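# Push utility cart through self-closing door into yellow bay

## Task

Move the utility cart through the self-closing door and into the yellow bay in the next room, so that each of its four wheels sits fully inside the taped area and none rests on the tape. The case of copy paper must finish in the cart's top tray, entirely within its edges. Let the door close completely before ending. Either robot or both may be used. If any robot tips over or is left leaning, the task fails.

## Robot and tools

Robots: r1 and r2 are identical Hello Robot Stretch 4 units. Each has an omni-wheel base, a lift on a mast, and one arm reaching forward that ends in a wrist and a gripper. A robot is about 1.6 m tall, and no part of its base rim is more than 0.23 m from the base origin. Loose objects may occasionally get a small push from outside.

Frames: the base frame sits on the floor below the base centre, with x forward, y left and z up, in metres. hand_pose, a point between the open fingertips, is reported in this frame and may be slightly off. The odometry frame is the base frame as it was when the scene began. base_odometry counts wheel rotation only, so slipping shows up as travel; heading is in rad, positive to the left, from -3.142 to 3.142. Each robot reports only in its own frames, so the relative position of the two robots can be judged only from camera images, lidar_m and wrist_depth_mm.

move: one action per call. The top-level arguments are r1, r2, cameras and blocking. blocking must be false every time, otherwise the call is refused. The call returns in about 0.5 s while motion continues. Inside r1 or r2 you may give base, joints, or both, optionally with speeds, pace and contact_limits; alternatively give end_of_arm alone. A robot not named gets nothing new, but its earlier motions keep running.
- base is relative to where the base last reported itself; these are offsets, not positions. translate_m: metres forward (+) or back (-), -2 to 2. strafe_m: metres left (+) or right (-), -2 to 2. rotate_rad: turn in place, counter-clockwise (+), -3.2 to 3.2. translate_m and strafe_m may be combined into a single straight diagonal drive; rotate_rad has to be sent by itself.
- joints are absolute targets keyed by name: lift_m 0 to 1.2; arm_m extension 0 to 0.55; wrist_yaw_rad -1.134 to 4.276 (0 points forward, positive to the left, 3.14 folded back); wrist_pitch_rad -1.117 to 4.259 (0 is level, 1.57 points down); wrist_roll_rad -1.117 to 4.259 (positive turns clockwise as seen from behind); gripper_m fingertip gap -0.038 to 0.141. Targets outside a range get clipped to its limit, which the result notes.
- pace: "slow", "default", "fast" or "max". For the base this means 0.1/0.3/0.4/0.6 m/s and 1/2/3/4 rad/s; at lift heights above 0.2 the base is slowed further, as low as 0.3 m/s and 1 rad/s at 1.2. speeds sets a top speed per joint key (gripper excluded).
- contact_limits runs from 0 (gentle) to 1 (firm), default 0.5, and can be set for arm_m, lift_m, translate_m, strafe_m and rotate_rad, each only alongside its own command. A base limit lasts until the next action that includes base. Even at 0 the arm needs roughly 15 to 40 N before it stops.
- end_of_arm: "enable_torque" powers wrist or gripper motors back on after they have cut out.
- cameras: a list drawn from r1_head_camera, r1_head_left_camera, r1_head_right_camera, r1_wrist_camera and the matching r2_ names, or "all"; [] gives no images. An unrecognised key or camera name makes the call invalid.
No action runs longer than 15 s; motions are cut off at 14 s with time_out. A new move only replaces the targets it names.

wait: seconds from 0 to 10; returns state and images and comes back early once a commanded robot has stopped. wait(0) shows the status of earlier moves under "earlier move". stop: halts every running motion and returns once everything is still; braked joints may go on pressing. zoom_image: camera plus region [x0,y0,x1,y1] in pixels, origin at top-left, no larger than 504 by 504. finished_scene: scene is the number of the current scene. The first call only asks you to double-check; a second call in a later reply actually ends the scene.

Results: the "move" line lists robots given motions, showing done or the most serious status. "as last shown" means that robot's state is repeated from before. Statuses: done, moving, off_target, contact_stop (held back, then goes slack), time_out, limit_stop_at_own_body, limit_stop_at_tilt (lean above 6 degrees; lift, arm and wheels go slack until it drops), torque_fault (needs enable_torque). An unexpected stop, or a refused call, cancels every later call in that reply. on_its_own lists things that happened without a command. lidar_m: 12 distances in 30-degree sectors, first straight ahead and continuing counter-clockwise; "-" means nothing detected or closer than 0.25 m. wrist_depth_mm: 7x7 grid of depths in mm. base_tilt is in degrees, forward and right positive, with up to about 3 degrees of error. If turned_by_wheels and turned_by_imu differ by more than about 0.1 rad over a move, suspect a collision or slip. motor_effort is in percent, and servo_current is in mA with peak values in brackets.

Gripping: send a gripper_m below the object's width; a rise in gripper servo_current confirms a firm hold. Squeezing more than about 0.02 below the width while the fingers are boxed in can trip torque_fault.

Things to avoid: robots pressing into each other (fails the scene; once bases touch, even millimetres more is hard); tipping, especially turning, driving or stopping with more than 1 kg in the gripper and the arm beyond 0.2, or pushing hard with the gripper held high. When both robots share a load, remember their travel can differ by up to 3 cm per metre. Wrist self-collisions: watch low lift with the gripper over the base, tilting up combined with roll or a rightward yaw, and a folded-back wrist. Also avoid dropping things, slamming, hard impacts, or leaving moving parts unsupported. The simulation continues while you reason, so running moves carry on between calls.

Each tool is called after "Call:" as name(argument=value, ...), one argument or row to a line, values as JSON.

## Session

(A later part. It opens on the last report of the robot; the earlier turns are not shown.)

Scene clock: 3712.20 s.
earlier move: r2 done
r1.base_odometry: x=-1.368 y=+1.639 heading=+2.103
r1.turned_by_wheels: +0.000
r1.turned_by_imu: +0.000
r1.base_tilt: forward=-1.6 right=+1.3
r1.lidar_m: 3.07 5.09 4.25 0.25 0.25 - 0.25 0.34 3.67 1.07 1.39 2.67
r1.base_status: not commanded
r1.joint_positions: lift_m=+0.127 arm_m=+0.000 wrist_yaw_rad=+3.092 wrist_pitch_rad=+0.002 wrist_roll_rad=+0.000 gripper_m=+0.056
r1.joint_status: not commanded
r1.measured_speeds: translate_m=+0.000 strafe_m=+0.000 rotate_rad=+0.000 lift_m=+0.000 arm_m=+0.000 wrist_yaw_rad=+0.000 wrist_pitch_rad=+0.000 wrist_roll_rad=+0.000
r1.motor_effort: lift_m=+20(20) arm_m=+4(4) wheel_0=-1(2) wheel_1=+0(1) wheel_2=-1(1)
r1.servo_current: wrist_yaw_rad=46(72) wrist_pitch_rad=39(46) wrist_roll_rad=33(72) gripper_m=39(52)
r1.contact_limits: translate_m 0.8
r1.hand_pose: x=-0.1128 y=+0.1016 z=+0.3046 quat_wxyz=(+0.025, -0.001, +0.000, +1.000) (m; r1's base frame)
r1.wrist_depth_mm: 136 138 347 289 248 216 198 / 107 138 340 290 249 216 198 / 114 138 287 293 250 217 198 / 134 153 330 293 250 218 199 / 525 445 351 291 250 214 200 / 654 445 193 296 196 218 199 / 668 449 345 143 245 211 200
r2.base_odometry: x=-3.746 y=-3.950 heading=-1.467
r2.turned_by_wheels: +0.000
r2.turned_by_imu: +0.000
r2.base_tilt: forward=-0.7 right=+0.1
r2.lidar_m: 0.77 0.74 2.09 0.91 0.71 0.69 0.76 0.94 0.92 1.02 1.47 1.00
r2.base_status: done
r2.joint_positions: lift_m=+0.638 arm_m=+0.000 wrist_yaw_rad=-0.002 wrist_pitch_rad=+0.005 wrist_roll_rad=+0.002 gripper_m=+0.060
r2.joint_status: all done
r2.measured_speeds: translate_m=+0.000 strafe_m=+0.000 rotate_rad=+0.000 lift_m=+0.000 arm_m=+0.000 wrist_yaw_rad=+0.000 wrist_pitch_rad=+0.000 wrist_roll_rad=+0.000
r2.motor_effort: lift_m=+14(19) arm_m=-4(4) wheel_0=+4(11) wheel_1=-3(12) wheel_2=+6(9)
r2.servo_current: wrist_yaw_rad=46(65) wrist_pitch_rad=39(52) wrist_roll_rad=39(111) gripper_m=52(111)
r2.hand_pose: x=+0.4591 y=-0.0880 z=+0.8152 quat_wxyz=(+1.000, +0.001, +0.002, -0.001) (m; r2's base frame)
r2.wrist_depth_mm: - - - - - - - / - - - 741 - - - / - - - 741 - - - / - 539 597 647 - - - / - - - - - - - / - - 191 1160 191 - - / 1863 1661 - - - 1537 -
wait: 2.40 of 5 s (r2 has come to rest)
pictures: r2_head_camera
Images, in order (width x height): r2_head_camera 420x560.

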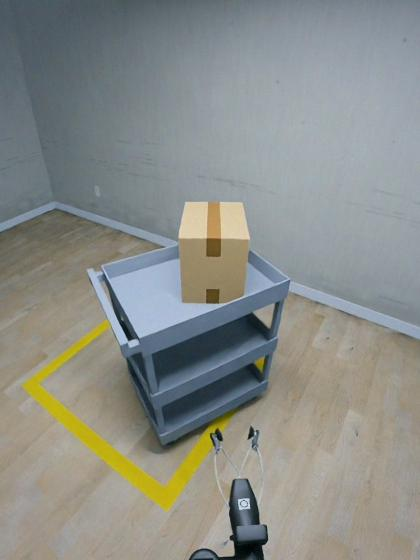

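Call:
move(
  r2={"base": {"rotate_rad": 0.96}},
  blocking=false,
  cameras=[],
)

Call:
wait(
  seconds=4,
  cameras=[],
)

Call:
move(
  r2={"base": {"translate_m": -0.22, "strafe_m": -0.7}},
  blocking=false,
  cameras=[],
)

Call:
wait(
  seconds=6,
  cameras=["r2_head_camera", "r2_wrist_camera"],
)

Scene clock: 3728.93 s.
move: r2 moving
r1.base_odometry: x=-1.368 y=+1.639 heading=+2.103
r1.turned_by_wheels: +0.000
r1.turned_by_imu: +0.000
r1.base_tilt: forward=-1.6 right=+1.3
r1.lidar_m: 3.08 5.09 4.24 0.25 0.25 - 0.25 0.36 3.66 1.07 1.37 2.66
r1.base_status: not commanded
r1.joint_positions: lift_m=+0.127 arm_m=+0.000 wrist_yaw_rad=+3.092 wrist_pitch_rad=+0.002 wrist_roll_rad=+0.000 gripper_m=+0.056
r1.joint_status: not commanded
r1.measured_speeds: translate_m=+0.000 strafe_m=+0.000 rotate_rad=+0.000 lift_m=+0.000 arm_m=+0.000 wrist_yaw_rad=+0.000 wrist_pitch_rad=+0.000 wrist_roll_rad=+0.000
r1.motor_effort: lift_m=+20(20) arm_m=+3(4) wheel_0=-1(1) wheel_1=+0(0) wheel_2=+0(1)
r1.servo_current: wrist_yaw_rad=59(65) wrist_pitch_rad=39(46) wrist_roll_rad=52(65) gripper_m=39(46)
r1.contact_limits: translate_m 0.8
r1.hand_pose: x=-0.1128 y=+0.1016 z=+0.3046 quat_wxyz=(+0.025, -0.001, +0.000, +1.000) (m; r1's base frame)
r1.wrist_depth_mm: 136 138 347 289 248 216 197 / 107 138 338 290 248 216 198 / 114 138 287 290 249 218 198 / 133 154 332 291 250 218 198 / 525 445 353 293 251 215 199 / 654 449 193 296 197 219 199 / 654 449 345 143 246 210 200
r2.base_odometry: x=-3.746 y=-3.950 heading=-1.216
r2.turned_by_wheels: +0.251
r2.turned_by_imu: +0.244
r2.base_tilt: forward=-0.7 right=+0.1
r2.lidar_m: 0.75 3.80 2.07 0.81 0.68 0.72 0.87 0.92 0.93 1.16 2.08 0.83
r2.base_status: rotate_rad moving
r2.joint_positions: lift_m=+0.638 arm_m=+0.000 wrist_yaw_rad=-0.002 wrist_pitch_rad=+0.005 wrist_roll_rad=+0.002 gripper_m=+0.060
r2.joint_status: not commanded
r2.measured_speeds: translate_m=+0.001 strafe_m=-0.001 rotate_rad=+0.976 lift_m=+0.000 arm_m=+0.000 wrist_yaw_rad=+0.000 wrist_pitch_rad=+0.000 wrist_roll_rad=+0.000
r2.motor_effort: lift_m=+14(14) arm_m=-3(4) wheel_0=-4(9) wheel_1=-9(9) wheel_2=-11(11)
r2.servo_current: wrist_yaw_rad=52(59) wrist_pitch_rad=39(52) wrist_roll_rad=59(59) gripper_m=59(59)
r2.hand_pose: x=+0.4591 y=-0.0880 z=+0.8152 quat_wxyz=(+1.000, +0.001, +0.002, -0.001) (m; r2's base frame)
r2.wrist_depth_mm: - - - - - - - / - - - - 715 668 - / - - - - 707 661 - / - - - 559 585 621 - / - - - - - - 683 / - - 193 - 185 - 683 / 1808 1756 1708 - - - -
pictures: none
No camera images: "cameras" was empty.

Scene clock: 3730.10 s.
earlier move: r2 done
r1.base_odometry: x=-1.368 y=+1.639 heading=+2.103
r1.turned_by_wheels: +0.000
r1.turned_by_imu: +0.000
r1.base_tilt: forward=-1.6 right=+1.3
r1.lidar_m: 3.08 5.08 4.26 0.25 0.25 - 0.25 0.36 3.67 1.04 1.40 2.64
r1.base_status: not commanded
r1.joint_positions: lift_m=+0.127 arm_m=+0.000 wrist_yaw_rad=+3.092 wrist_pitch_rad=+0.002 wrist_roll_rad=+0.000 gripper_m=+0.056
r1.joint_status: not commanded
r1.measured_speeds: translate_m=+0.000 strafe_m=+0.000 rotate_rad=+0.000 lift_m=+0.000 arm_m=+0.000 wrist_yaw_rad=+0.000 wrist_pitch_rad=+0.000 wrist_roll_rad=+0.000
r1.motor_effort: lift_m=+20(20) arm_m=+4(4) wheel_0=-1(2) wheel_1=+0(0) wheel_2=-1(1)
r1.servo_current: wrist_yaw_rad=46(65) wrist_pitch_rad=39(52) wrist_roll_rad=72(72) gripper_m=39(46)
r1.contact_limits: translate_m 0.8
r1.hand_pose: x=-0.1128 y=+0.1016 z=+0.3046 quat_wxyz=(+0.025, -0.001, +0.000, +1.000) (m; r1's base frame)
r1.wrist_depth_mm: 136 138 349 290 248 216 196 / 107 138 340 290 249 217 198 / 114 139 287 291 249 218 198 / 133 154 332 291 251 218 199 / 521 442 353 293 251 213 200 / 654 445 193 296 196 218 200 / 668 452 345 143 246 211 200
r2.base_odometry: x=-3.746 y=-3.950 heading=-0.508
r2.turned_by_wheels: +0.708
r2.turned_by_imu: +0.690
r2.base_tilt: forward=-0.7 right=+0.1
r2.lidar_m: 2.69 1.02 0.71 0.68 0.73 0.96 0.92 0.96 1.33 2.09 0.76 0.74
r2.base_status: done
r2.joint_positions: lift_m=+0.638 arm_m=+0.000 wrist_yaw_rad=-0.002 wrist_pitch_rad=+0.005 wrist_roll_rad=+0.002 gripper_m=+0.060
r2.joint_status: not commanded
r2.measured_speeds: translate_m=+0.000 strafe_m=+0.000 rotate_rad=+0.000 lift_m=+0.000 arm_m=+0.000 wrist_yaw_rad=+0.000 wrist_pitch_rad=+0.000 wrist_roll_rad=+0.000
r2.motor_effort: lift_m=+15(15) arm_m=-3(4) wheel_0=-3(10) wheel_1=-3(10) wheel_2=-5(12)
r2.servo_current: wrist_yaw_rad=26(59) wrist_pitch_rad=46(52) wrist_roll_rad=46(59) gripper_m=52(59)
r2.hand_pose: x=+0.4591 y=-0.0880 z=+0.8151 quat_wxyz=(+1.000, +0.001, +0.002, -0.001) (m; r2's base frame)
r2.wrist_depth_mm: - - - - - - - / - - - - - - - / - - - - - - - / - - - - - - - / - - - - - - - / - - 195 - 193 - - / 1808 1756 1708 - - 1618 1708
wait: 1.17 of 4 s (r2 has come to rest)
pictures: none
No camera images: "cameras" was empty.

Scene clock: 3730.60 s.
move: r2 moving
r1.base_odometry: x=-1.368 y=+1.639 heading=+2.103
r1.turned_by_wheels: +0.000
r1.turned_by_imu: +0.000
r1.base_tilt: forward=-1.6 right=+1.3
r1.lidar_m: 3.06 5.10 4.25 0.25 0.25 - 0.25 0.36 3.66 1.06 1.38 2.67
r1.base_status: not commanded
r1.joint_positions: lift_m=+0.127 arm_m=+0.000 wrist_yaw_rad=+3.092 wrist_pitch_rad=+0.002 wrist_roll_rad=+0.000 gripper_m=+0.056
r1.joint_status: not commanded
r1.measured_speeds: translate_m=+0.000 strafe_m=+0.000 rotate_rad=+0.000 lift_m=+0.000 arm_m=+0.000 wrist_yaw_rad=+0.000 wrist_pitch_rad=+0.000 wrist_roll_rad=+0.000
r1.motor_effort: lift_m=+20(20) arm_m=+3(4) wheel_0=-1(2) wheel_1=+0(0) wheel_2=+0(1)
r1.servo_current: wrist_yaw_rad=33(59) wrist_pitch_rad=33(52) wrist_roll_rad=52(72) gripper_m=39(46)
r1.contact_limits: translate_m 0.8
r1.hand_pose: x=-0.1128 y=+0.1016 z=+0.3046 quat_wxyz=(+0.025, -0.001, +0.000, +1.000) (m; r1's base frame)
r1.wrist_depth_mm: 136 138 349 289 248 216 197 / 107 138 340 290 249 216 197 / 114 138 287 291 250 218 198 / 133 153 332 290 250 217 199 / 530 445 353 294 250 215 199 / 647 449 193 294 196 219 200 / 668 449 345 143 246 211 198
r2.base_odometry: x=-3.769 y=-3.972 heading=-0.507
r2.turned_by_wheels: +0.000
r2.turned_by_imu: +0.000
r2.base_tilt: forward=-0.7 right=+0.1
r2.lidar_m: 2.81 1.07 0.75 0.72 0.77 0.96 0.90 0.97 1.35 2.08 0.74 0.75
r2.base_status: translate_m moving; strafe_m moving
r2.joint_positions: lift_m=+0.638 arm_m=+0.000 wrist_yaw_rad=-0.002 wrist_pitch_rad=+0.005 wrist_roll_rad=+0.002 gripper_m=+0.060
r2.joint_status: not commanded
r2.measured_speeds: translate_m=-0.036 strafe_m=-0.120 rotate_rad=+0.001 lift_m=+0.000 arm_m=+0.000 wrist_yaw_rad=+0.000 wrist_pitch_rad=+0.000 wrist_roll_rad=+0.000
r2.motor_effort: lift_m=+15(15) arm_m=-4(4) wheel_0=+6(12) wheel_1=-10(12) wheel_2=+8(8)
r2.servo_current: wrist_yaw_rad=39(52) wrist_pitch_rad=46(52) wrist_roll_rad=52(59) gripper_m=59(59)
r2.hand_pose: x=+0.4591 y=-0.0880 z=+0.8151 quat_wxyz=(+1.000, +0.001, +0.002, -0.001) (m; r2's base frame)
r2.wrist_depth_mm: - - - - - - - / - - - - - - - / - - - - - - - / - - - - - - - / - - - - - - - / - - 195 - 193 - - / 1808 1756 1708 - - 1661 1756
pictures: none
No camera images: "cameras" was empty.

Scene clock: 3734.00 s.
earlier move: r2 done
r1.base_odometry: x=-1.368 y=+1.639 heading=+2.103
r1.turned_by_wheels: +0.000
r1.turned_by_imu: +0.000
r1.base_tilt: forward=-1.6 right=+1.3
r1.lidar_m: 3.08 5.09 4.26 0.25 0.25 - 0.25 0.31 3.66 1.07 1.38 2.66
r1.base_status: not commanded
r1.joint_positions: lift_m=+0.127 arm_m=+0.000 wrist_yaw_rad=+3.092 wrist_pitch_rad=+0.002 wrist_roll_rad=+0.000 gripper_m=+0.056
r1.joint_status: not commanded
r1.measured_speeds: translate_m=+0.000 strafe_m=+0.000 rotate_rad=+0.000 lift_m=+0.000 arm_m=+0.000 wrist_yaw_rad=+0.000 wrist_pitch_rad=+0.000 wrist_roll_rad=+0.000
r1.motor_effort: lift_m=+20(20) arm_m=+4(4) wheel_0=-1(2) wheel_1=+0(0) wheel_2=+0(1)
r1.servo_current: wrist_yaw_rad=59(65) wrist_pitch_rad=46(52) wrist_roll_rad=46(72) gripper_m=46(52)
r1.contact_limits: translate_m 0.8
r1.hand_pose: x=-0.1128 y=+0.1016 z=+0.3046 quat_wxyz=(+0.025, -0.001, +0.000, +1.000) (m; r1's base frame)
r1.wrist_depth_mm: 136 138 347 290 248 216 196 / 107 138 338 291 249 217 199 / 114 138 287 290 250 217 198 / 133 153 332 291 249 218 198 / 530 445 353 293 251 213 199 / 661 449 193 291 196 218 199 / 661 452 345 143 247 211 200
r2.base_odometry: x=-4.278 y=-4.455 heading=-0.507
r2.turned_by_wheels: +0.000
r2.turned_by_imu: +0.000
r2.base_tilt: forward=-0.6 right=+0.1
r2.lidar_m: 0.63 0.83 1.44 1.36 1.01 0.74 0.69 0.74 1.05 1.40 1.47 0.59
r2.base_status: done
r2.joint_positions: lift_m=+0.638 arm_m=+0.000 wrist_yaw_rad=-0.002 wrist_pitch_rad=+0.005 wrist_roll_rad=+0.002 gripper_m=+0.060
r2.joint_status: not commanded
r2.measured_speeds: translate_m=+0.000 strafe_m=+0.000 rotate_rad=+0.000 lift_m=+0.000 arm_m=+0.000 wrist_yaw_rad=+0.000 wrist_pitch_rad=+0.000 wrist_roll_rad=+0.000
r2.motor_effort: lift_m=+15(15) arm_m=-3(4) wheel_0=+4(12) wheel_1=-1(12) wheel_2=+5(9)
r2.servo_current: wrist_yaw_rad=46(59) wrist_pitch_rad=46(52) wrist_roll_rad=46(65) gripper_m=59(59)
r2.hand_pose: x=+0.4591 y=-0.0880 z=+0.8151 quat_wxyz=(+1.000, +0.001, +0.002, -0.001) (m; r2's base frame)
r2.wrist_depth_mm: - - - - 415 459 - / - - - 591 418 459 539 / - - - 591 421 462 539 / - - 508 442 387 336 310 / - - 500 442 368 336 307 / - - 194 - 186 - - / 1863 1618 - - - - 715
wait: 3.40 of 6 s (r2 has come to rest)
pictures: r2_head_camera, r2_wrist_camera
Images, in order (width x height): r2_head_camera 420x560, r2_wrist_camera 616x392.

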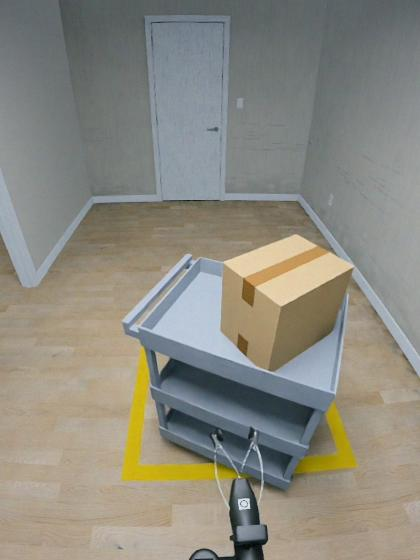

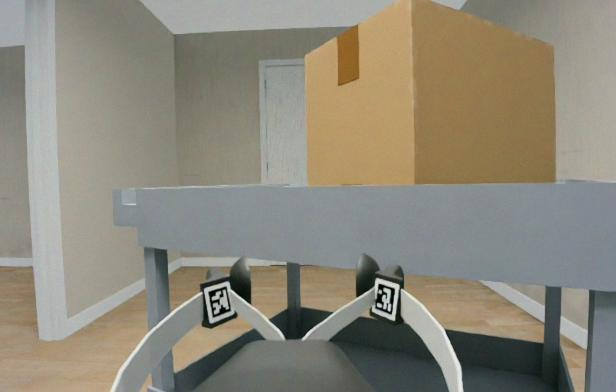

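Call:
move(
  blocking=false,
  cameras=["r2_head_camera", "r2_wrist_camera", "r2_head_right_camera"],
)

Scene clock: 3759.80 s.
r1.base_odometry: x=-1.368 y=+1.639 heading=+2.103
r1.turned_by_wheels: +0.000
r1.turned_by_imu: +0.000
r1.base_tilt: forward=-1.6 right=+1.3
r1.lidar_m: 3.07 5.09 4.25 0.25 0.25 - 0.25 0.37 3.66 1.07 1.41 2.66
r1.base_status: not commanded
r1.joint_positions: lift_m=+0.127 arm_m=+0.000 wrist_yaw_rad=+3.092 wrist_pitch_rad=+0.002 wrist_roll_rad=+0.000 gripper_m=+0.056
r1.joint_status: not commanded
r1.measured_speeds: translate_m=+0.000 strafe_m=+0.000 rotate_rad=+0.000 lift_m=+0.000 arm_m=+0.000 wrist_yaw_rad=+0.000 wrist_pitch_rad=+0.000 wrist_roll_rad=+0.000
r1.motor_effort: lift_m=+20(20) arm_m=+4(4) wheel_0=-1(2) wheel_1=+0(0) wheel_2=+0(1)
r1.servo_current: wrist_yaw_rad=59(65) wrist_pitch_rad=39(52) wrist_roll_rad=46(72) gripper_m=39(52)
r1.contact_limits: translate_m 0.8
r1.hand_pose: x=-0.1128 y=+0.1016 z=+0.3046 quat_wxyz=(+0.025, -0.001, +0.000, +1.000) (m; r1's base frame)
r1.wrist_depth_mm: 135 138 349 289 247 216 197 / 107 138 340 291 249 217 198 / 114 138 286 291 250 218 199 / 133 153 330 291 250 218 199 / 530 442 351 293 251 213 199 / 647 452 193 293 196 220 200 / 668 452 345 143 246 211 199
r2.base_odometry: x=-4.278 y=-4.455 heading=-0.507
r2.turned_by_wheels: +0.000
r2.turned_by_imu: +0.000
r2.base_tilt: forward=-0.7 right=+0.1
r2.lidar_m: 0.63 0.86 1.48 1.39 1.03 0.74 0.70 0.74 1.02 1.39 1.47 0.60
r2.base_status: done
r2.joint_positions: lift_m=+0.638 arm_m=+0.000 wrist_yaw_rad=-0.002 wrist_pitch_rad=+0.005 wrist_roll_rad=+0.002 gripper_m=+0.060
r2.joint_status: not commanded
r2.measured_speeds: translate_m=+0.000 strafe_m=+0.000 rotate_rad=+0.000 lift_m=+0.000 arm_m=+0.000 wrist_yaw_rad=+0.000 wrist_pitch_rad=+0.000 wrist_roll_rad=+0.000
r2.motor_effort: lift_m=+15(15) arm_m=-3(4) wheel_0=+4(12) wheel_1=-1(12) wheel_2=+6(9)
r2.servo_current: wrist_yaw_rad=46(59) wrist_pitch_rad=46(52) wrist_roll_rad=46(65) gripper_m=52(59)
r2.hand_pose: x=+0.4591 y=-0.0880 z=+0.8151 quat_wxyz=(+1.000, +0.001, +0.002, -0.001) (m; r2's base frame)
r2.wrist_depth_mm: - - - - 413 459 - / - - - 585 415 459 544 / - - - 591 421 462 539 / - - 504 439 384 340 310 / - - 500 439 373 336 309 / - - 194 - 186 - - / 1863 1618 - - - - 715
pictures: r2_head_camera, r2_head_right_camera, r2_wrist_camera
Images, in order (width x height): r2_head_camera 420x560, r2_head_right_camera 420x672, r2_wrist_camera 616x392.

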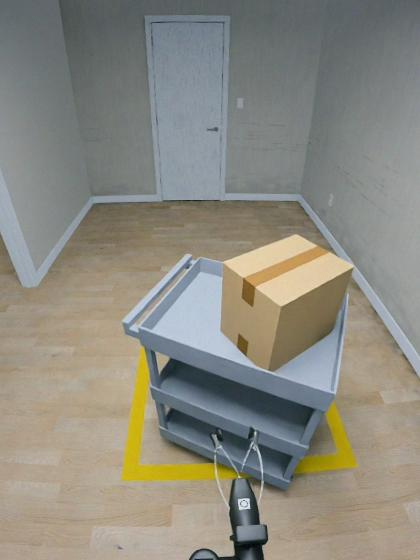

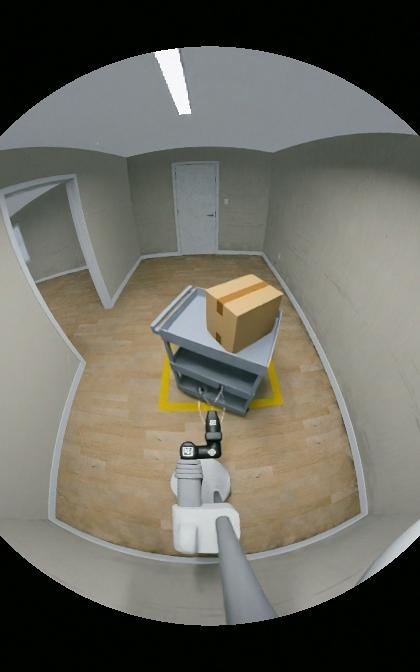

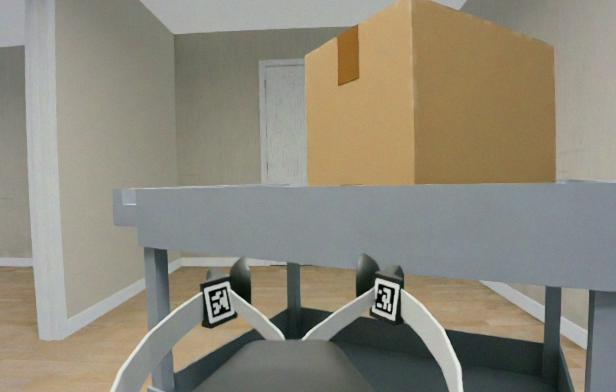

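Call:
move(
  blocking=false,
  cameras=[],
  r2={"base": {"strafe_m": -0.075}, "joints": {"gripper_m": 0.14}},
)

Call:
wait(
  seconds=3,
  cameras=["r2_head_camera", "r2_wrist_camera"],
)

Scene clock: 3805.97 s.
move: r2 moving
r1.base_odometry: x=-1.368 y=+1.639 heading=+2.103
r1.turned_by_wheels: +0.000
r1.turned_by_imu: +0.000
r1.base_tilt: forward=-1.6 right=+1.3
r1.lidar_m: 3.06 5.07 4.24 0.25 0.25 - 0.25 0.36 3.66 1.05 1.38 2.67
r1.base_status: not commanded
r1.joint_positions: lift_m=+0.127 arm_m=+0.000 wrist_yaw_rad=+3.092 wrist_pitch_rad=+0.002 wrist_roll_rad=+0.000 gripper_m=+0.056
r1.joint_status: not commanded
r1.measured_speeds: translate_m=+0.000 strafe_m=+0.000 rotate_rad=+0.000 lift_m=+0.000 arm_m=+0.000 wrist_yaw_rad=+0.000 wrist_pitch_rad=+0.000 wrist_roll_rad=+0.000
r1.motor_effort: lift_m=+20(20) arm_m=+4(4) wheel_0=-2(2) wheel_1=+0(0) wheel_2=+0(1)
r1.servo_current: wrist_yaw_rad=39(72) wrist_pitch_rad=39(46) wrist_roll_rad=39(59) gripper_m=46(46)
r1.contact_limits: translate_m 0.8
r1.hand_pose: x=-0.1128 y=+0.1016 z=+0.3046 quat_wxyz=(+0.025, -0.001, +0.000, +1.000) (m; r1's base frame)
r1.wrist_depth_mm: 136 138 347 289 248 216 196 / 107 138 340 290 249 217 198 / 114 138 286 290 250 216 198 / 133 154 332 291 250 217 198 / 530 445 353 294 251 214 200 / 654 449 193 294 196 218 200 / 661 449 345 143 246 211 200
r2.base_odometry: x=-4.295 y=-4.487 heading=-0.507
r2.turned_by_wheels: +0.000
r2.turned_by_imu: +0.000
r2.base_tilt: forward=-0.7 right=+0.1
r2.lidar_m: 0.61 0.81 1.47 1.43 1.03 0.72 0.69 0.77 0.99 1.36 1.43 0.59
r2.base_status: strafe_m moving
r2.joint_positions: lift_m=+0.638 arm_m=+0.000 wrist_yaw_rad=-0.002 wrist_pitch_rad=+0.005 wrist_roll_rad=+0.002 gripper_m=+0.079
r2.joint_status: gripper_m moving
r2.measured_speeds: translate_m=+0.000 strafe_m=-0.140 rotate_rad=+0.000 lift_m=+0.000 arm_m=+0.000 wrist_yaw_rad=+0.000 wrist_pitch_rad=+0.000 wrist_roll_rad=+0.000
r2.motor_effort: lift_m=+15(15) arm_m=-4(4) wheel_0=+9(11) wheel_1=-10(11) wheel_2=+0(5)
r2.servo_current: wrist_yaw_rad=46(52) wrist_pitch_rad=46(52) wrist_roll_rad=65(65) gripper_m=91(91)
r2.hand_pose: x=+0.4591 y=-0.0880 z=+0.8151 quat_wxyz=(+1.000, +0.001, +0.002, -0.001) (m; r2's base frame)
r2.wrist_depth_mm: - - - - 415 496 - / - - - 539 421 480 - / - - - 544 424 480 - / - 591 492 427 373 327 297 / - - 466 424 355 319 300 / - - 195 - 187 - - / 1808 1618 - - - - 306
pictures: none
No camera images: "cameras" was empty.

Scene clock: 3807.23 s.
earlier move: r2 done
r1.base_odometry: x=-1.368 y=+1.639 heading=+2.103
r1.turned_by_wheels: +0.000
r1.turned_by_imu: +0.000
r1.base_tilt: forward=-1.6 right=+1.3
r1.lidar_m: 3.06 5.09 4.25 0.25 0.25 - 0.25 0.36 3.66 1.07 1.39 2.66
r1.base_status: not commanded
r1.joint_positions: lift_m=+0.127 arm_m=+0.000 wrist_yaw_rad=+3.092 wrist_pitch_rad=+0.002 wrist_roll_rad=+0.000 gripper_m=+0.056
r1.joint_status: not commanded
r1.measured_speeds: translate_m=+0.000 strafe_m=+0.000 rotate_rad=+0.000 lift_m=+0.000 arm_m=+0.000 wrist_yaw_rad=+0.000 wrist_pitch_rad=+0.000 wrist_roll_rad=+0.000
r1.motor_effort: lift_m=+20(20) arm_m=+4(4) wheel_0=-1(2) wheel_1=+0(0) wheel_2=+0(1)
r1.servo_current: wrist_yaw_rad=52(72) wrist_pitch_rad=46(52) wrist_roll_rad=39(65) gripper_m=46(46)
r1.contact_limits: translate_m 0.8
r1.hand_pose: x=-0.1128 y=+0.1016 z=+0.3046 quat_wxyz=(+0.025, -0.001, +0.000, +1.000) (m; r1's base frame)
r1.wrist_depth_mm: 136 138 347 291 247 216 196 / 107 138 338 290 249 217 198 / 114 139 286 291 248 217 198 / 133 154 332 291 251 217 200 / 530 442 355 293 249 213 199 / 654 449 194 293 197 218 199 / 654 449 345 143 247 211 200
r2.base_odometry: x=-4.314 y=-4.521 heading=-0.507
r2.turned_by_wheels: +0.000
r2.turned_by_imu: +0.000
r2.base_tilt: forward=-0.6 right=+0.0
r2.lidar_m: 0.58 0.79 1.54 1.46 1.03 0.74 0.69 0.73 1.05 1.33 1.39 0.57
r2.base_status: done
r2.joint_positions: lift_m=+0.638 arm_m=+0.000 wrist_yaw_rad=-0.002 wrist_pitch_rad=+0.005 wrist_roll_rad=+0.002 gripper_m=+0.140
r2.joint_status: all done
r2.measured_speeds: translate_m=+0.000 strafe_m=+0.000 rotate_rad=+0.000 lift_m=+0.000 arm_m=+0.000 wrist_yaw_rad=+0.000 wrist_pitch_rad=+0.000 wrist_roll_rad=+0.000
r2.motor_effort: lift_m=+15(15) arm_m=-3(4) wheel_0=+2(11) wheel_1=-1(11) wheel_2=+0(5)
r2.servo_current: wrist_yaw_rad=52(65) wrist_pitch_rad=46(52) wrist_roll_rad=46(65) gripper_m=52(130)
r2.hand_pose: x=+0.4591 y=-0.0880 z=+0.8151 quat_wxyz=(+1.000, +0.001, +0.002, -0.001) (m; r2's base frame)
r2.wrist_depth_mm: - - - 484 433 - - / - - - 466 436 521 - / - - - 469 439 525 - / - 554 462 399 353 309 285 / - 564 459 394 340 300 - / - 216 - - - 300 - / 1808 1756 788 - - - 1499
wait: 1.27 of 3 s (r2 has come to rest)
pictures: r2_head_camera, r2_wrist_camera
Images, in order (width x height): r2_head_camera 420x560, r2_wrist_camera 616x392.

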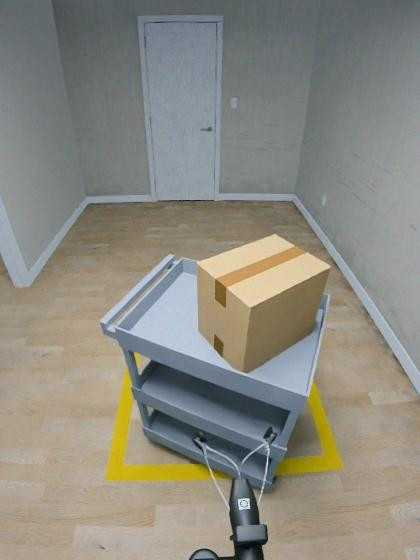

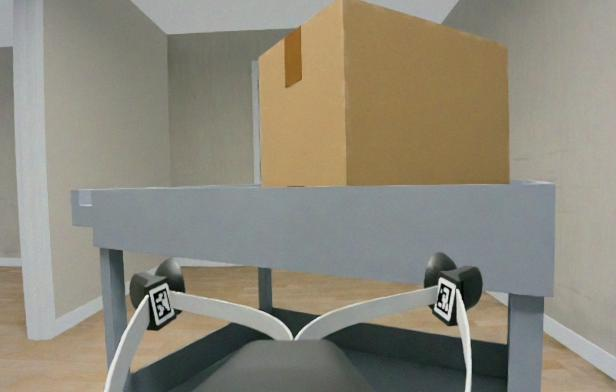

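Call:
move(
  blocking=false,
  cameras=[],
  r2={"base": {"translate_m": 0.3}, "pace": "slow", "contact_limits": {"translate_m": 0.5}},
)

Call:
wait(
  seconds=6,
  cameras=["r2_head_camera", "r2_wrist_camera"],
)

Scene clock: 3815.70 s.
move: r2 moving
r1.base_odometry: x=-1.368 y=+1.639 heading=+2.103
r1.turned_by_wheels: +0.000
r1.turned_by_imu: +0.000
r1.base_tilt: forward=-1.6 right=+1.3
r1.lidar_m: 3.07 5.06 4.26 0.25 0.25 - 0.25 0.36 3.67 1.07 1.41 2.65
r1.base_status: not commanded
r1.joint_positions: lift_m=+0.127 arm_m=+0.000 wrist_yaw_rad=+3.092 wrist_pitch_rad=+0.002 wrist_roll_rad=+0.000 gripper_m=+0.056
r1.joint_status: not commanded
r1.measured_speeds: translate_m=+0.000 strafe_m=+0.000 rotate_rad=+0.000 lift_m=+0.000 arm_m=+0.000 wrist_yaw_rad=+0.000 wrist_pitch_rad=+0.000 wrist_roll_rad=+0.000
r1.motor_effort: lift_m=+20(20) arm_m=+3(4) wheel_0=-1(2) wheel_1=+0(1) wheel_2=+0(1)
r1.servo_current: wrist_yaw_rad=65(65) wrist_pitch_rad=46(52) wrist_roll_rad=46(65) gripper_m=39(46)
r1.contact_limits: translate_m 0.8
r1.hand_pose: x=-0.1128 y=+0.1016 z=+0.3046 quat_wxyz=(+0.025, -0.001, +0.000, +1.000) (m; r1's base frame)
r1.wrist_depth_mm: 136 138 347 289 249 216 197 / 107 138 340 290 249 216 198 / 114 138 287 290 250 217 199 / 133 153 332 290 249 218 199 / 525 445 351 294 250 214 200 / 647 449 193 293 196 219 199 / 668 452 345 143 246 211 200
r2.base_odometry: x=-4.304 y=-4.527 heading=-0.507
r2.turned_by_wheels: +0.000
r2.turned_by_imu: +0.000
r2.base_tilt: forward=-0.7 right=+0.0
r2.lidar_m: 0.58 0.79 1.53 1.46 1.07 0.76 0.70 0.76 1.06 1.31 1.38 0.56
r2.base_status: translate_m moving
r2.joint_positions: lift_m=+0.638 arm_m=+0.000 wrist_yaw_rad=-0.002 wrist_pitch_rad=+0.005 wrist_roll_rad=+0.002 gripper_m=+0.140
r2.joint_status: not commanded
r2.measured_speeds: translate_m=+0.048 strafe_m=+0.000 rotate_rad=-0.002 lift_m=+0.000 arm_m=+0.000 wrist_yaw_rad=+0.000 wrist_pitch_rad=+0.000 wrist_roll_rad=+0.000
r2.motor_effort: lift_m=+15(15) arm_m=-3(4) wheel_0=+4(7) wheel_1=+4(7) wheel_2=-10(10)
r2.servo_current: wrist_yaw_rad=46(52) wrist_pitch_rad=46(52) wrist_roll_rad=46(52) gripper_m=46(52)
r2.contact_limits: translate_m 0.5
r2.hand_pose: x=+0.4591 y=-0.0880 z=+0.8151 quat_wxyz=(+1.000, +0.001, +0.002, -0.001) (m; r2's base frame)
r2.wrist_depth_mm: - - - 477 421 - - / - - - 455 427 508 - / - - - 462 427 508 - / 1921 549 449 392 349 303 274 / - 554 442 379 332 294 277 / - 216 931 - 329 291 - / 1808 1708 750 - - 668 290
pictures: none
No camera images: "cameras" was empty.

Scene clock: 3819.47 s.
earlier move: r2 done
r1.base_odometry: x=-1.368 y=+1.639 heading=+2.103
r1.turned_by_wheels: +0.000
r1.turned_by_imu: +0.000
r1.base_tilt: forward=-1.6 right=+1.3
r1.lidar_m: 3.08 5.07 4.24 0.25 0.25 - 0.25 0.37 3.65 1.06 1.40 2.67
r1.base_status: not commanded
r1.joint_positions: lift_m=+0.127 arm_m=+0.000 wrist_yaw_rad=+3.092 wrist_pitch_rad=+0.002 wrist_roll_rad=+0.000 gripper_m=+0.056
r1.joint_status: not commanded
r1.measured_speeds: translate_m=+0.000 strafe_m=+0.000 rotate_rad=+0.000 lift_m=+0.000 arm_m=+0.000 wrist_yaw_rad=+0.000 wrist_pitch_rad=+0.000 wrist_roll_rad=+0.000
r1.motor_effort: lift_m=+20(20) arm_m=+4(4) wheel_0=-1(2) wheel_1=+0(1) wheel_2=-1(1)
r1.servo_current: wrist_yaw_rad=46(72) wrist_pitch_rad=39(52) wrist_roll_rad=46(72) gripper_m=39(52)
r1.contact_limits: translate_m 0.8
r1.hand_pose: x=-0.1128 y=+0.1016 z=+0.3046 quat_wxyz=(+0.025, -0.001, +0.000, +1.000) (m; r1's base frame)
r1.wrist_depth_mm: 136 138 347 287 248 216 197 / 107 138 338 291 247 216 198 / 114 138 286 291 249 217 198 / 133 154 329 291 249 218 198 / 530 445 351 291 250 213 199 / 654 449 193 293 197 219 199 / 661 452 347 143 246 211 200
r2.base_odometry: x=-4.052 y=-4.666 heading=-0.507
r2.turned_by_wheels: +0.000
r2.turned_by_imu: +0.000
r2.base_tilt: forward=-0.7 right=+0.1
r2.lidar_m: 0.45 0.51 1.53 1.47 1.45 1.06 1.00 1.05 1.38 1.32 1.40 0.48
r2.base_status: done
r2.joint_positions: lift_m=+0.638 arm_m=+0.000 wrist_yaw_rad=-0.004 wrist_pitch_rad=+0.005 wrist_roll_rad=+0.002 gripper_m=+0.140
r2.joint_status: not commanded
r2.measured_speeds: translate_m=+0.000 strafe_m=+0.000 rotate_rad=+0.000 lift_m=+0.000 arm_m=+0.000 wrist_yaw_rad=+0.000 wrist_pitch_rad=+0.000 wrist_roll_rad=+0.000
r2.motor_effort: lift_m=+15(15) arm_m=+4(5) wheel_0=+3(10) wheel_1=+3(8) wheel_2=-7(15)
r2.servo_current: wrist_yaw_rad=39(59) wrist_pitch_rad=39(52) wrist_roll_rad=46(65) gripper_m=52(59)
r2.contact_limits: translate_m 0.5
r2.hand_pose: x=+0.4589 y=-0.0885 z=+0.8151 quat_wxyz=(+1.000, +0.001, +0.002, -0.002) (m; r2's base frame)
r2.wrist_depth_mm: - - 394 327 285 455 - / - - 394 332 287 452 - / - - 399 334 289 449 - / 251 248 244 241 237 236 231 / 251 248 244 242 239 236 234 / 253 200 245 241 212 196 - / 1808 1756 - - - 691 1661
wait: 3.77 of 6 s (r2 has come to rest)
pictures: r2_head_camera, r2_wrist_camera
Images, in order (width x height): r2_head_camera 420x560, r2_wrist_camera 616x392.

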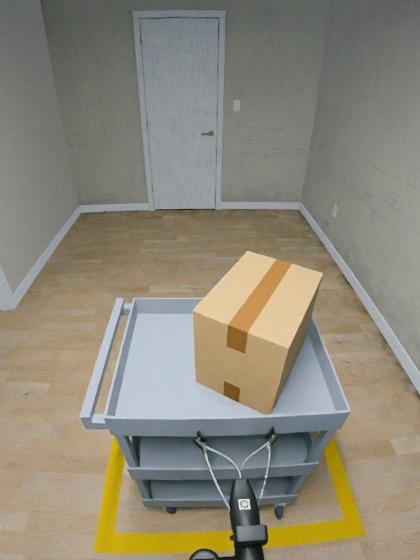

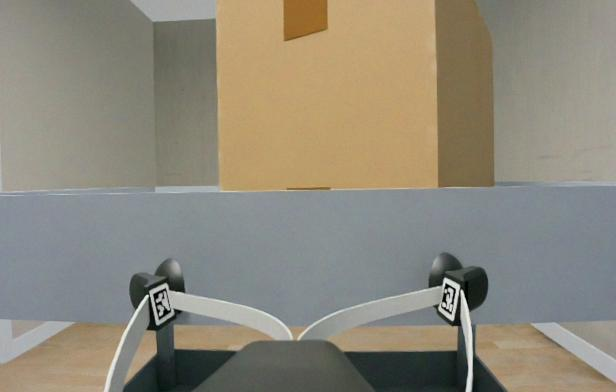

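Call:
move(
  blocking=false,
  cameras=[],
  r2={"base": {"translate_m": 0.18}, "pace": "slow", "contact_limits": {"translate_m": 0.5}},
)

Call:
wait(
  seconds=6,
  cameras=["r2_head_camera", "r2_wrist_camera", "r2_head_right_camera"],
)

Scene clock: 3834.50 s.
move: r2 moving
r1.base_odometry: x=-1.368 y=+1.639 heading=+2.103
r1.turned_by_wheels: +0.000
r1.turned_by_imu: +0.000
r1.base_tilt: forward=-1.6 right=+1.2
r1.lidar_m: 3.08 5.10 4.28 0.25 0.25 - 0.25 0.36 3.65 1.06 1.41 2.65
r1.base_status: not commanded
r1.joint_positions: lift_m=+0.127 arm_m=+0.000 wrist_yaw_rad=+3.092 wrist_pitch_rad=+0.002 wrist_roll_rad=+0.000 gripper_m=+0.056
r1.joint_status: not commanded
r1.measured_speeds: translate_m=+0.000 strafe_m=+0.000 rotate_rad=+0.000 lift_m=+0.000 arm_m=+0.000 wrist_yaw_rad=+0.000 wrist_pitch_rad=+0.000 wrist_roll_rad=+0.000
r1.motor_effort: lift_m=+20(20) arm_m=+4(4) wheel_0=-1(1) wheel_1=+1(1) wheel_2=+0(1)
r1.servo_current: wrist_yaw_rad=46(59) wrist_pitch_rad=39(39) wrist_roll_rad=65(65) gripper_m=39(46)
r1.contact_limits: translate_m 0.8
r1.hand_pose: x=-0.1128 y=+0.1016 z=+0.3046 quat_wxyz=(+0.025, -0.001, +0.000, +1.000) (m; r1's base frame)
r1.wrist_depth_mm: 136 137 349 289 248 216 196 / 107 138 338 290 248 217 197 / 114 138 286 291 248 217 198 / 133 154 330 291 250 218 200 / 525 442 353 291 250 214 199 / 654 452 193 294 196 219 199 / 661 449 345 143 246 211 200
r2.base_odometry: x=-4.042 y=-4.672 heading=-0.507
r2.turned_by_wheels: +0.000
r2.turned_by_imu: +0.000
r2.base_tilt: forward=-0.7 right=+0.1
r2.lidar_m: 0.46 0.45 1.53 1.46 1.46 1.07 1.01 1.05 1.38 1.32 1.38 0.45
r2.base_status: translate_m moving
r2.joint_positions: lift_m=+0.638 arm_m=+0.000 wrist_yaw_rad=-0.004 wrist_pitch_rad=+0.005 wrist_roll_rad=+0.002 gripper_m=+0.140
r2.joint_status: not commanded
r2.measured_speeds: translate_m=+0.048 strafe_m=+0.000 rotate_rad=+0.001 lift_m=+0.000 arm_m=+0.000 wrist_yaw_rad=+0.000 wrist_pitch_rad=+0.000 wrist_roll_rad=+0.000
r2.motor_effort: lift_m=+15(15) arm_m=+4(5) wheel_0=+7(8) wheel_1=+7(7) wheel_2=-13(14)
r2.servo_current: wrist_yaw_rad=46(59) wrist_pitch_rad=46(46) wrist_roll_rad=46(59) gripper_m=46(52)
r2.contact_limits: translate_m 0.5
r2.hand_pose: x=+0.4589 y=-0.0885 z=+0.8151 quat_wxyz=(+1.000, +0.001, +0.002, -0.002) (m; r2's base frame)
r2.wrist_depth_mm: - - 384 324 283 492 - / - - 387 330 286 484 - / - - 392 332 287 480 - / 243 243 240 239 236 235 234 / 244 243 240 238 236 235 234 / 246 211 240 240 238 196 - / 1808 1708 - - - 1576 1618
pictures: none
No camera images: "cameras" was empty.

Scene clock: 3837.07 s.
earlier move: r2 done
r1.base_odometry: x=-1.368 y=+1.639 heading=+2.103
r1.turned_by_wheels: +0.000
r1.turned_by_imu: +0.000
r1.base_tilt: forward=-1.6 right=+1.3
r1.lidar_m: 3.06 5.07 4.26 0.25 0.25 - 0.25 0.36 1.92 1.05 1.38 2.66
r1.base_status: not commanded
r1.joint_positions: lift_m=+0.127 arm_m=+0.000 wrist_yaw_rad=+3.092 wrist_pitch_rad=+0.002 wrist_roll_rad=+0.000 gripper_m=+0.056
r1.joint_status: not commanded
r1.measured_speeds: translate_m=+0.000 strafe_m=+0.000 rotate_rad=+0.000 lift_m=+0.000 arm_m=+0.000 wrist_yaw_rad=+0.000 wrist_pitch_rad=+0.000 wrist_roll_rad=+0.000
r1.motor_effort: lift_m=+20(20) arm_m=+4(4) wheel_0=-1(2) wheel_1=+0(1) wheel_2=+0(1)
r1.servo_current: wrist_yaw_rad=52(65) wrist_pitch_rad=33(52) wrist_roll_rad=59(72) gripper_m=46(52)
r1.contact_limits: translate_m 0.8
r1.hand_pose: x=-0.1128 y=+0.1016 z=+0.3046 quat_wxyz=(+0.025, -0.001, +0.000, +1.000) (m; r1's base frame)
r1.wrist_depth_mm: 136 138 347 290 248 216 197 / 107 138 338 289 249 216 198 / 114 138 286 291 250 218 199 / 133 154 332 291 250 217 199 / 535 442 351 293 251 215 199 / 661 445 193 293 196 219 199 / 661 452 345 144 246 211 199
r2.base_odometry: x=-3.895 y=-4.753 heading=-0.507
r2.turned_by_wheels: +0.000
r2.turned_by_imu: +0.001
r2.base_tilt: forward=-0.7 right=+0.1
r2.lidar_m: 0.42 0.43 1.53 1.46 1.54 1.24 1.17 1.24 1.39 1.33 1.40 0.52
r2.base_status: done
r2.joint_positions: lift_m=+0.638 arm_m=+0.000 wrist_yaw_rad=-0.002 wrist_pitch_rad=+0.005 wrist_roll_rad=+0.002 gripper_m=+0.140
r2.joint_status: not commanded
r2.measured_speeds: translate_m=+0.000 strafe_m=+0.000 rotate_rad=+0.000 lift_m=+0.000 arm_m=+0.000 wrist_yaw_rad=+0.000 wrist_pitch_rad=+0.000 wrist_roll_rad=+0.000
r2.motor_effort: lift_m=+15(15) arm_m=+4(5) wheel_0=+4(10) wheel_1=+4(8) wheel_2=-7(14)
r2.servo_current: wrist_yaw_rad=46(65) wrist_pitch_rad=46(52) wrist_roll_rad=46(65) gripper_m=46(59)
r2.contact_limits: translate_m 0.5
r2.hand_pose: x=+0.4591 y=-0.0880 z=+0.8151 quat_wxyz=(+1.000, +0.001, +0.002, -0.001) (m; r2's base frame)
r2.wrist_depth_mm: - - 364 332 315 - - / - - 368 336 319 - - / - - 373 340 320 - - / 231 242 253 263 276 290 300 / 229 238 249 262 274 287 301 / 231 198 249 167 191 - 338 / 1708 1863 - - - 1756 338
wait: 2.57 of 6 s (r2 has come to rest)
pictures: r2_head_camera, r2_head_right_camera, r2_wrist_camera
Images, in order (width x height): r2_head_camera 420x560, r2_head_right_camera 420x672, r2_wrist_camera 616x392.

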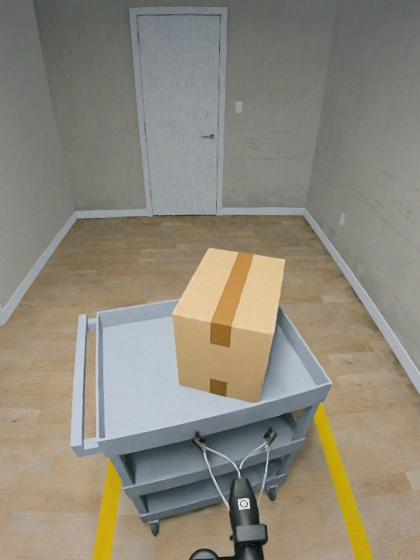

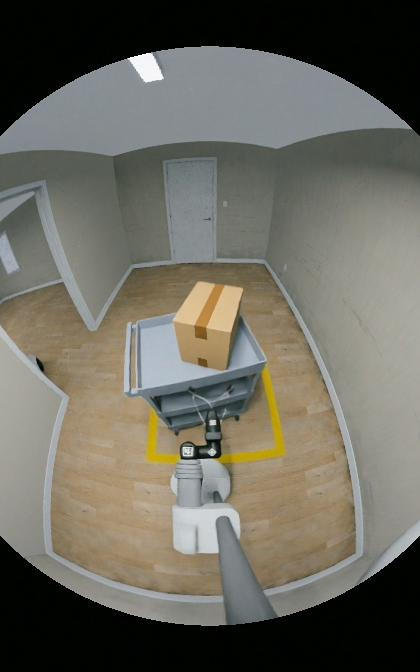

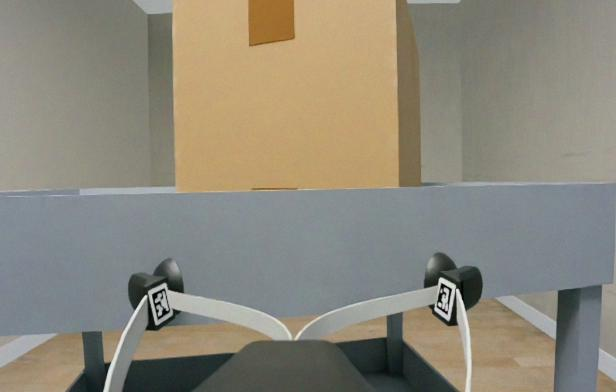

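Call:
move(
  blocking=false,
  cameras=[],
  r2={"base": {"translate_m": -0.3}, "pace": "default"},
)

Call:
wait(
  seconds=4,
  cameras=["r2_head_camera", "r2_wrist_camera", "r2_head_right_camera"],
)

Call:
zoom_image(
  camera="r2_head_camera",
  region=[60, 230, 360, 530],
)

Scene clock: 3880.03 s.
move: r2 moving
r1.base_odometry: x=-1.368 y=+1.639 heading=+2.103
r1.turned_by_wheels: +0.000
r1.turned_by_imu: +0.000
r1.base_tilt: forward=-1.6 right=+1.3
r1.lidar_m: 3.05 5.07 4.24 0.25 0.25 - 0.25 0.37 1.93 1.04 1.41 2.66
r1.base_status: not commanded
r1.joint_positions: lift_m=+0.127 arm_m=+0.000 wrist_yaw_rad=+3.092 wrist_pitch_rad=+0.002 wrist_roll_rad=+0.000 gripper_m=+0.056
r1.joint_status: not commanded
r1.measured_speeds: translate_m=+0.000 strafe_m=+0.000 rotate_rad=+0.000 lift_m=+0.000 arm_m=+0.000 wrist_yaw_rad=+0.000 wrist_pitch_rad=+0.000 wrist_roll_rad=+0.000
r1.motor_effort: lift_m=+20(20) arm_m=+4(4) wheel_0=-2(2) wheel_1=+0(0) wheel_2=+0(1)
r1.servo_current: wrist_yaw_rad=52(59) wrist_pitch_rad=39(52) wrist_roll_rad=52(65) gripper_m=39(46)
r1.contact_limits: translate_m 0.8
r1.hand_pose: x=-0.1128 y=+0.1016 z=+0.3046 quat_wxyz=(+0.025, -0.001, +0.000, +1.000) (m; r1's base frame)
r1.wrist_depth_mm: 135 138 349 290 248 216 198 / 107 138 338 291 249 217 198 / 114 139 287 290 250 216 199 / 133 153 330 293 250 217 199 / 535 445 351 293 250 215 199 / 654 449 193 294 196 219 200 / 661 445 345 143 247 211 199
r2.base_odometry: x=-3.922 y=-4.738 heading=-0.507
r2.turned_by_wheels: +0.000
r2.turned_by_imu: +0.000
r2.base_tilt: forward=-0.7 right=+0.1
r2.lidar_m: 0.47 0.47 1.53 1.44 1.51 1.22 1.15 1.23 1.39 1.32 1.41 0.55
r2.base_status: translate_m moving
r2.joint_positions: lift_m=+0.638 arm_m=+0.000 wrist_yaw_rad=-0.002 wrist_pitch_rad=+0.005 wrist_roll_rad=+0.002 gripper_m=+0.140
r2.joint_status: not commanded
r2.measured_speeds: translate_m=-0.122 strafe_m=+0.000 rotate_rad=+0.005 lift_m=+0.000 arm_m=+0.000 wrist_yaw_rad=+0.000 wrist_pitch_rad=+0.000 wrist_roll_rad=+0.000
r2.motor_effort: lift_m=+15(15) arm_m=+4(4) wheel_0=-10(11) wheel_1=-8(8) wheel_2=+13(13)
r2.servo_current: wrist_yaw_rad=46(65) wrist_pitch_rad=46(52) wrist_roll_rad=46(52) gripper_m=59(59)
r2.hand_pose: x=+0.4591 y=-0.0880 z=+0.8151 quat_wxyz=(+1.000, +0.001, +0.002, -0.001) (m; r2's base frame)
r2.wrist_depth_mm: - - 394 357 355 - - / - - 399 362 347 - - / - - 399 366 345 - - / 254 266 276 287 301 317 327 / 252 260 274 286 300 312 327 / 257 202 217 166 195 - 359 / 1708 1863 - - - 1661 343
pictures: none
No camera images: "cameras" was empty.

Scene clock: 3882.00 s.
earlier move: r2 done
r1.base_odometry: x=-1.368 y=+1.639 heading=+2.103
r1.turned_by_wheels: +0.000
r1.turned_by_imu: +0.000
r1.base_tilt: forward=-1.6 right=+1.3
r1.lidar_m: 3.05 5.08 4.24 0.25 0.25 - 0.25 0.38 1.94 1.06 1.34 2.65
r1.base_status: not commanded
r1.joint_positions: lift_m=+0.127 arm_m=+0.000 wrist_yaw_rad=+3.092 wrist_pitch_rad=+0.002 wrist_roll_rad=+0.000 gripper_m=+0.056
r1.joint_status: not commanded
r1.measured_speeds: translate_m=+0.000 strafe_m=+0.000 rotate_rad=+0.000 lift_m=+0.000 arm_m=+0.000 wrist_yaw_rad=+0.000 wrist_pitch_rad=+0.000 wrist_roll_rad=+0.000
r1.motor_effort: lift_m=+20(20) arm_m=+4(4) wheel_0=-1(2) wheel_1=+0(1) wheel_2=+0(1)
r1.servo_current: wrist_yaw_rad=46(72) wrist_pitch_rad=39(52) wrist_roll_rad=52(72) gripper_m=46(52)
r1.contact_limits: translate_m 0.8
r1.hand_pose: x=-0.1128 y=+0.1016 z=+0.3046 quat_wxyz=(+0.025, -0.001, +0.000, +1.000) (m; r1's base frame)
r1.wrist_depth_mm: 136 138 349 289 248 216 196 / 107 138 338 289 249 216 198 / 114 138 287 291 249 217 198 / 133 153 332 291 250 217 198 / 530 445 351 293 251 214 199 / 661 452 193 294 196 218 200 / 661 449 345 143 245 211 200
r2.base_odometry: x=-4.157 y=-4.608 heading=-0.507
r2.turned_by_wheels: +0.000
r2.turned_by_imu: +0.000
r2.base_tilt: forward=-0.6 right=+0.0
r2.lidar_m: 0.73 0.73 1.53 1.48 1.28 0.91 0.90 0.93 1.29 1.33 1.39 0.84
r2.base_status: done
r2.joint_positions: lift_m=+0.638 arm_m=+0.000 wrist_yaw_rad=-0.002 wrist_pitch_rad=+0.005 wrist_roll_rad=+0.002 gripper_m=+0.140
r2.joint_status: not commanded
r2.measured_speeds: translate_m=+0.000 strafe_m=+0.000 rotate_rad=+0.000 lift_m=+0.000 arm_m=+0.000 wrist_yaw_rad=+0.000 wrist_pitch_rad=+0.000 wrist_roll_rad=+0.000
r2.motor_effort: lift_m=+15(15) arm_m=+4(5) wheel_0=-3(11) wheel_1=-3(9) wheel_2=+2(13)
r2.servo_current: wrist_yaw_rad=39(65) wrist_pitch_rad=39(52) wrist_roll_rad=46(65) gripper_m=46(59)
r2.hand_pose: x=+0.4591 y=-0.0880 z=+0.8151 quat_wxyz=(+1.000, +0.001, +0.002, -0.001) (m; r2's base frame)
r2.wrist_depth_mm: - - - - - - - / - - - 634 - - - / - - - 634 - - - / 1863 517 539 559 580 - - / - 512 - - - - - / - 202 216 - 788 - - / 1808 512 - - - 1708 1661
wait: 1.97 of 4 s (r2 has come to rest)
pictures: r2_head_camera, r2_head_right_camera, r2_wrist_camera
Images, in order (width x height): r2_head_camera 420x560, r2_head_right_camera 420x672, r2_wrist_camera 616x392.

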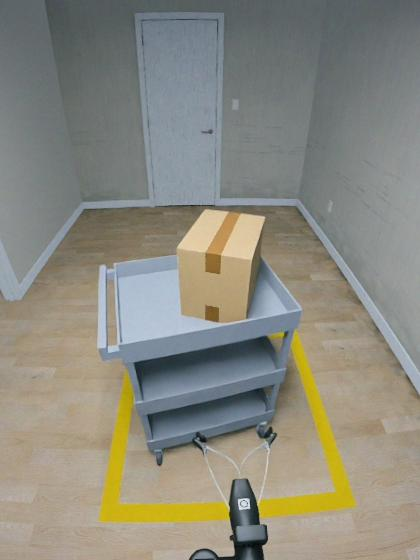

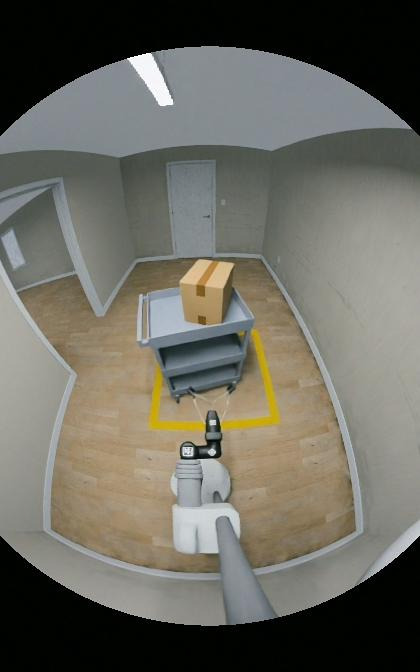

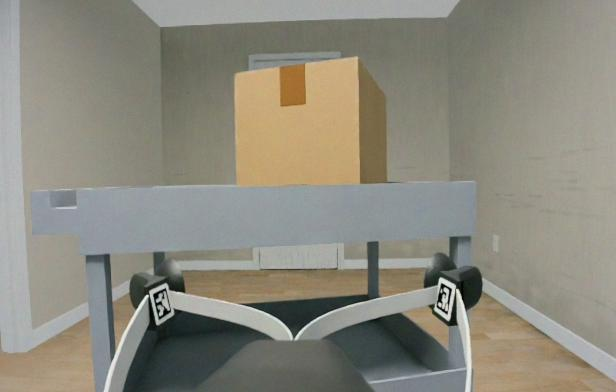

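Scaled by 1.680 from the camera's 420x560 image, which has a finer 1200x1600 frame.

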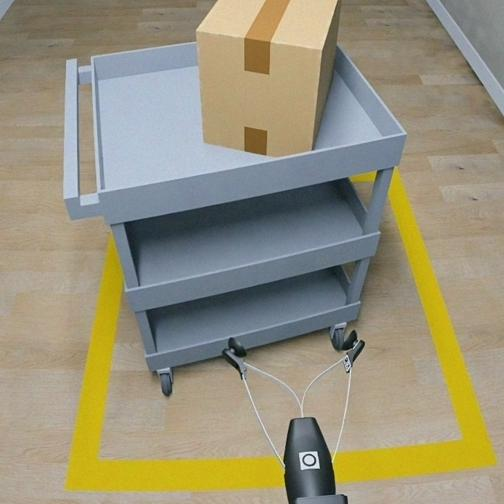

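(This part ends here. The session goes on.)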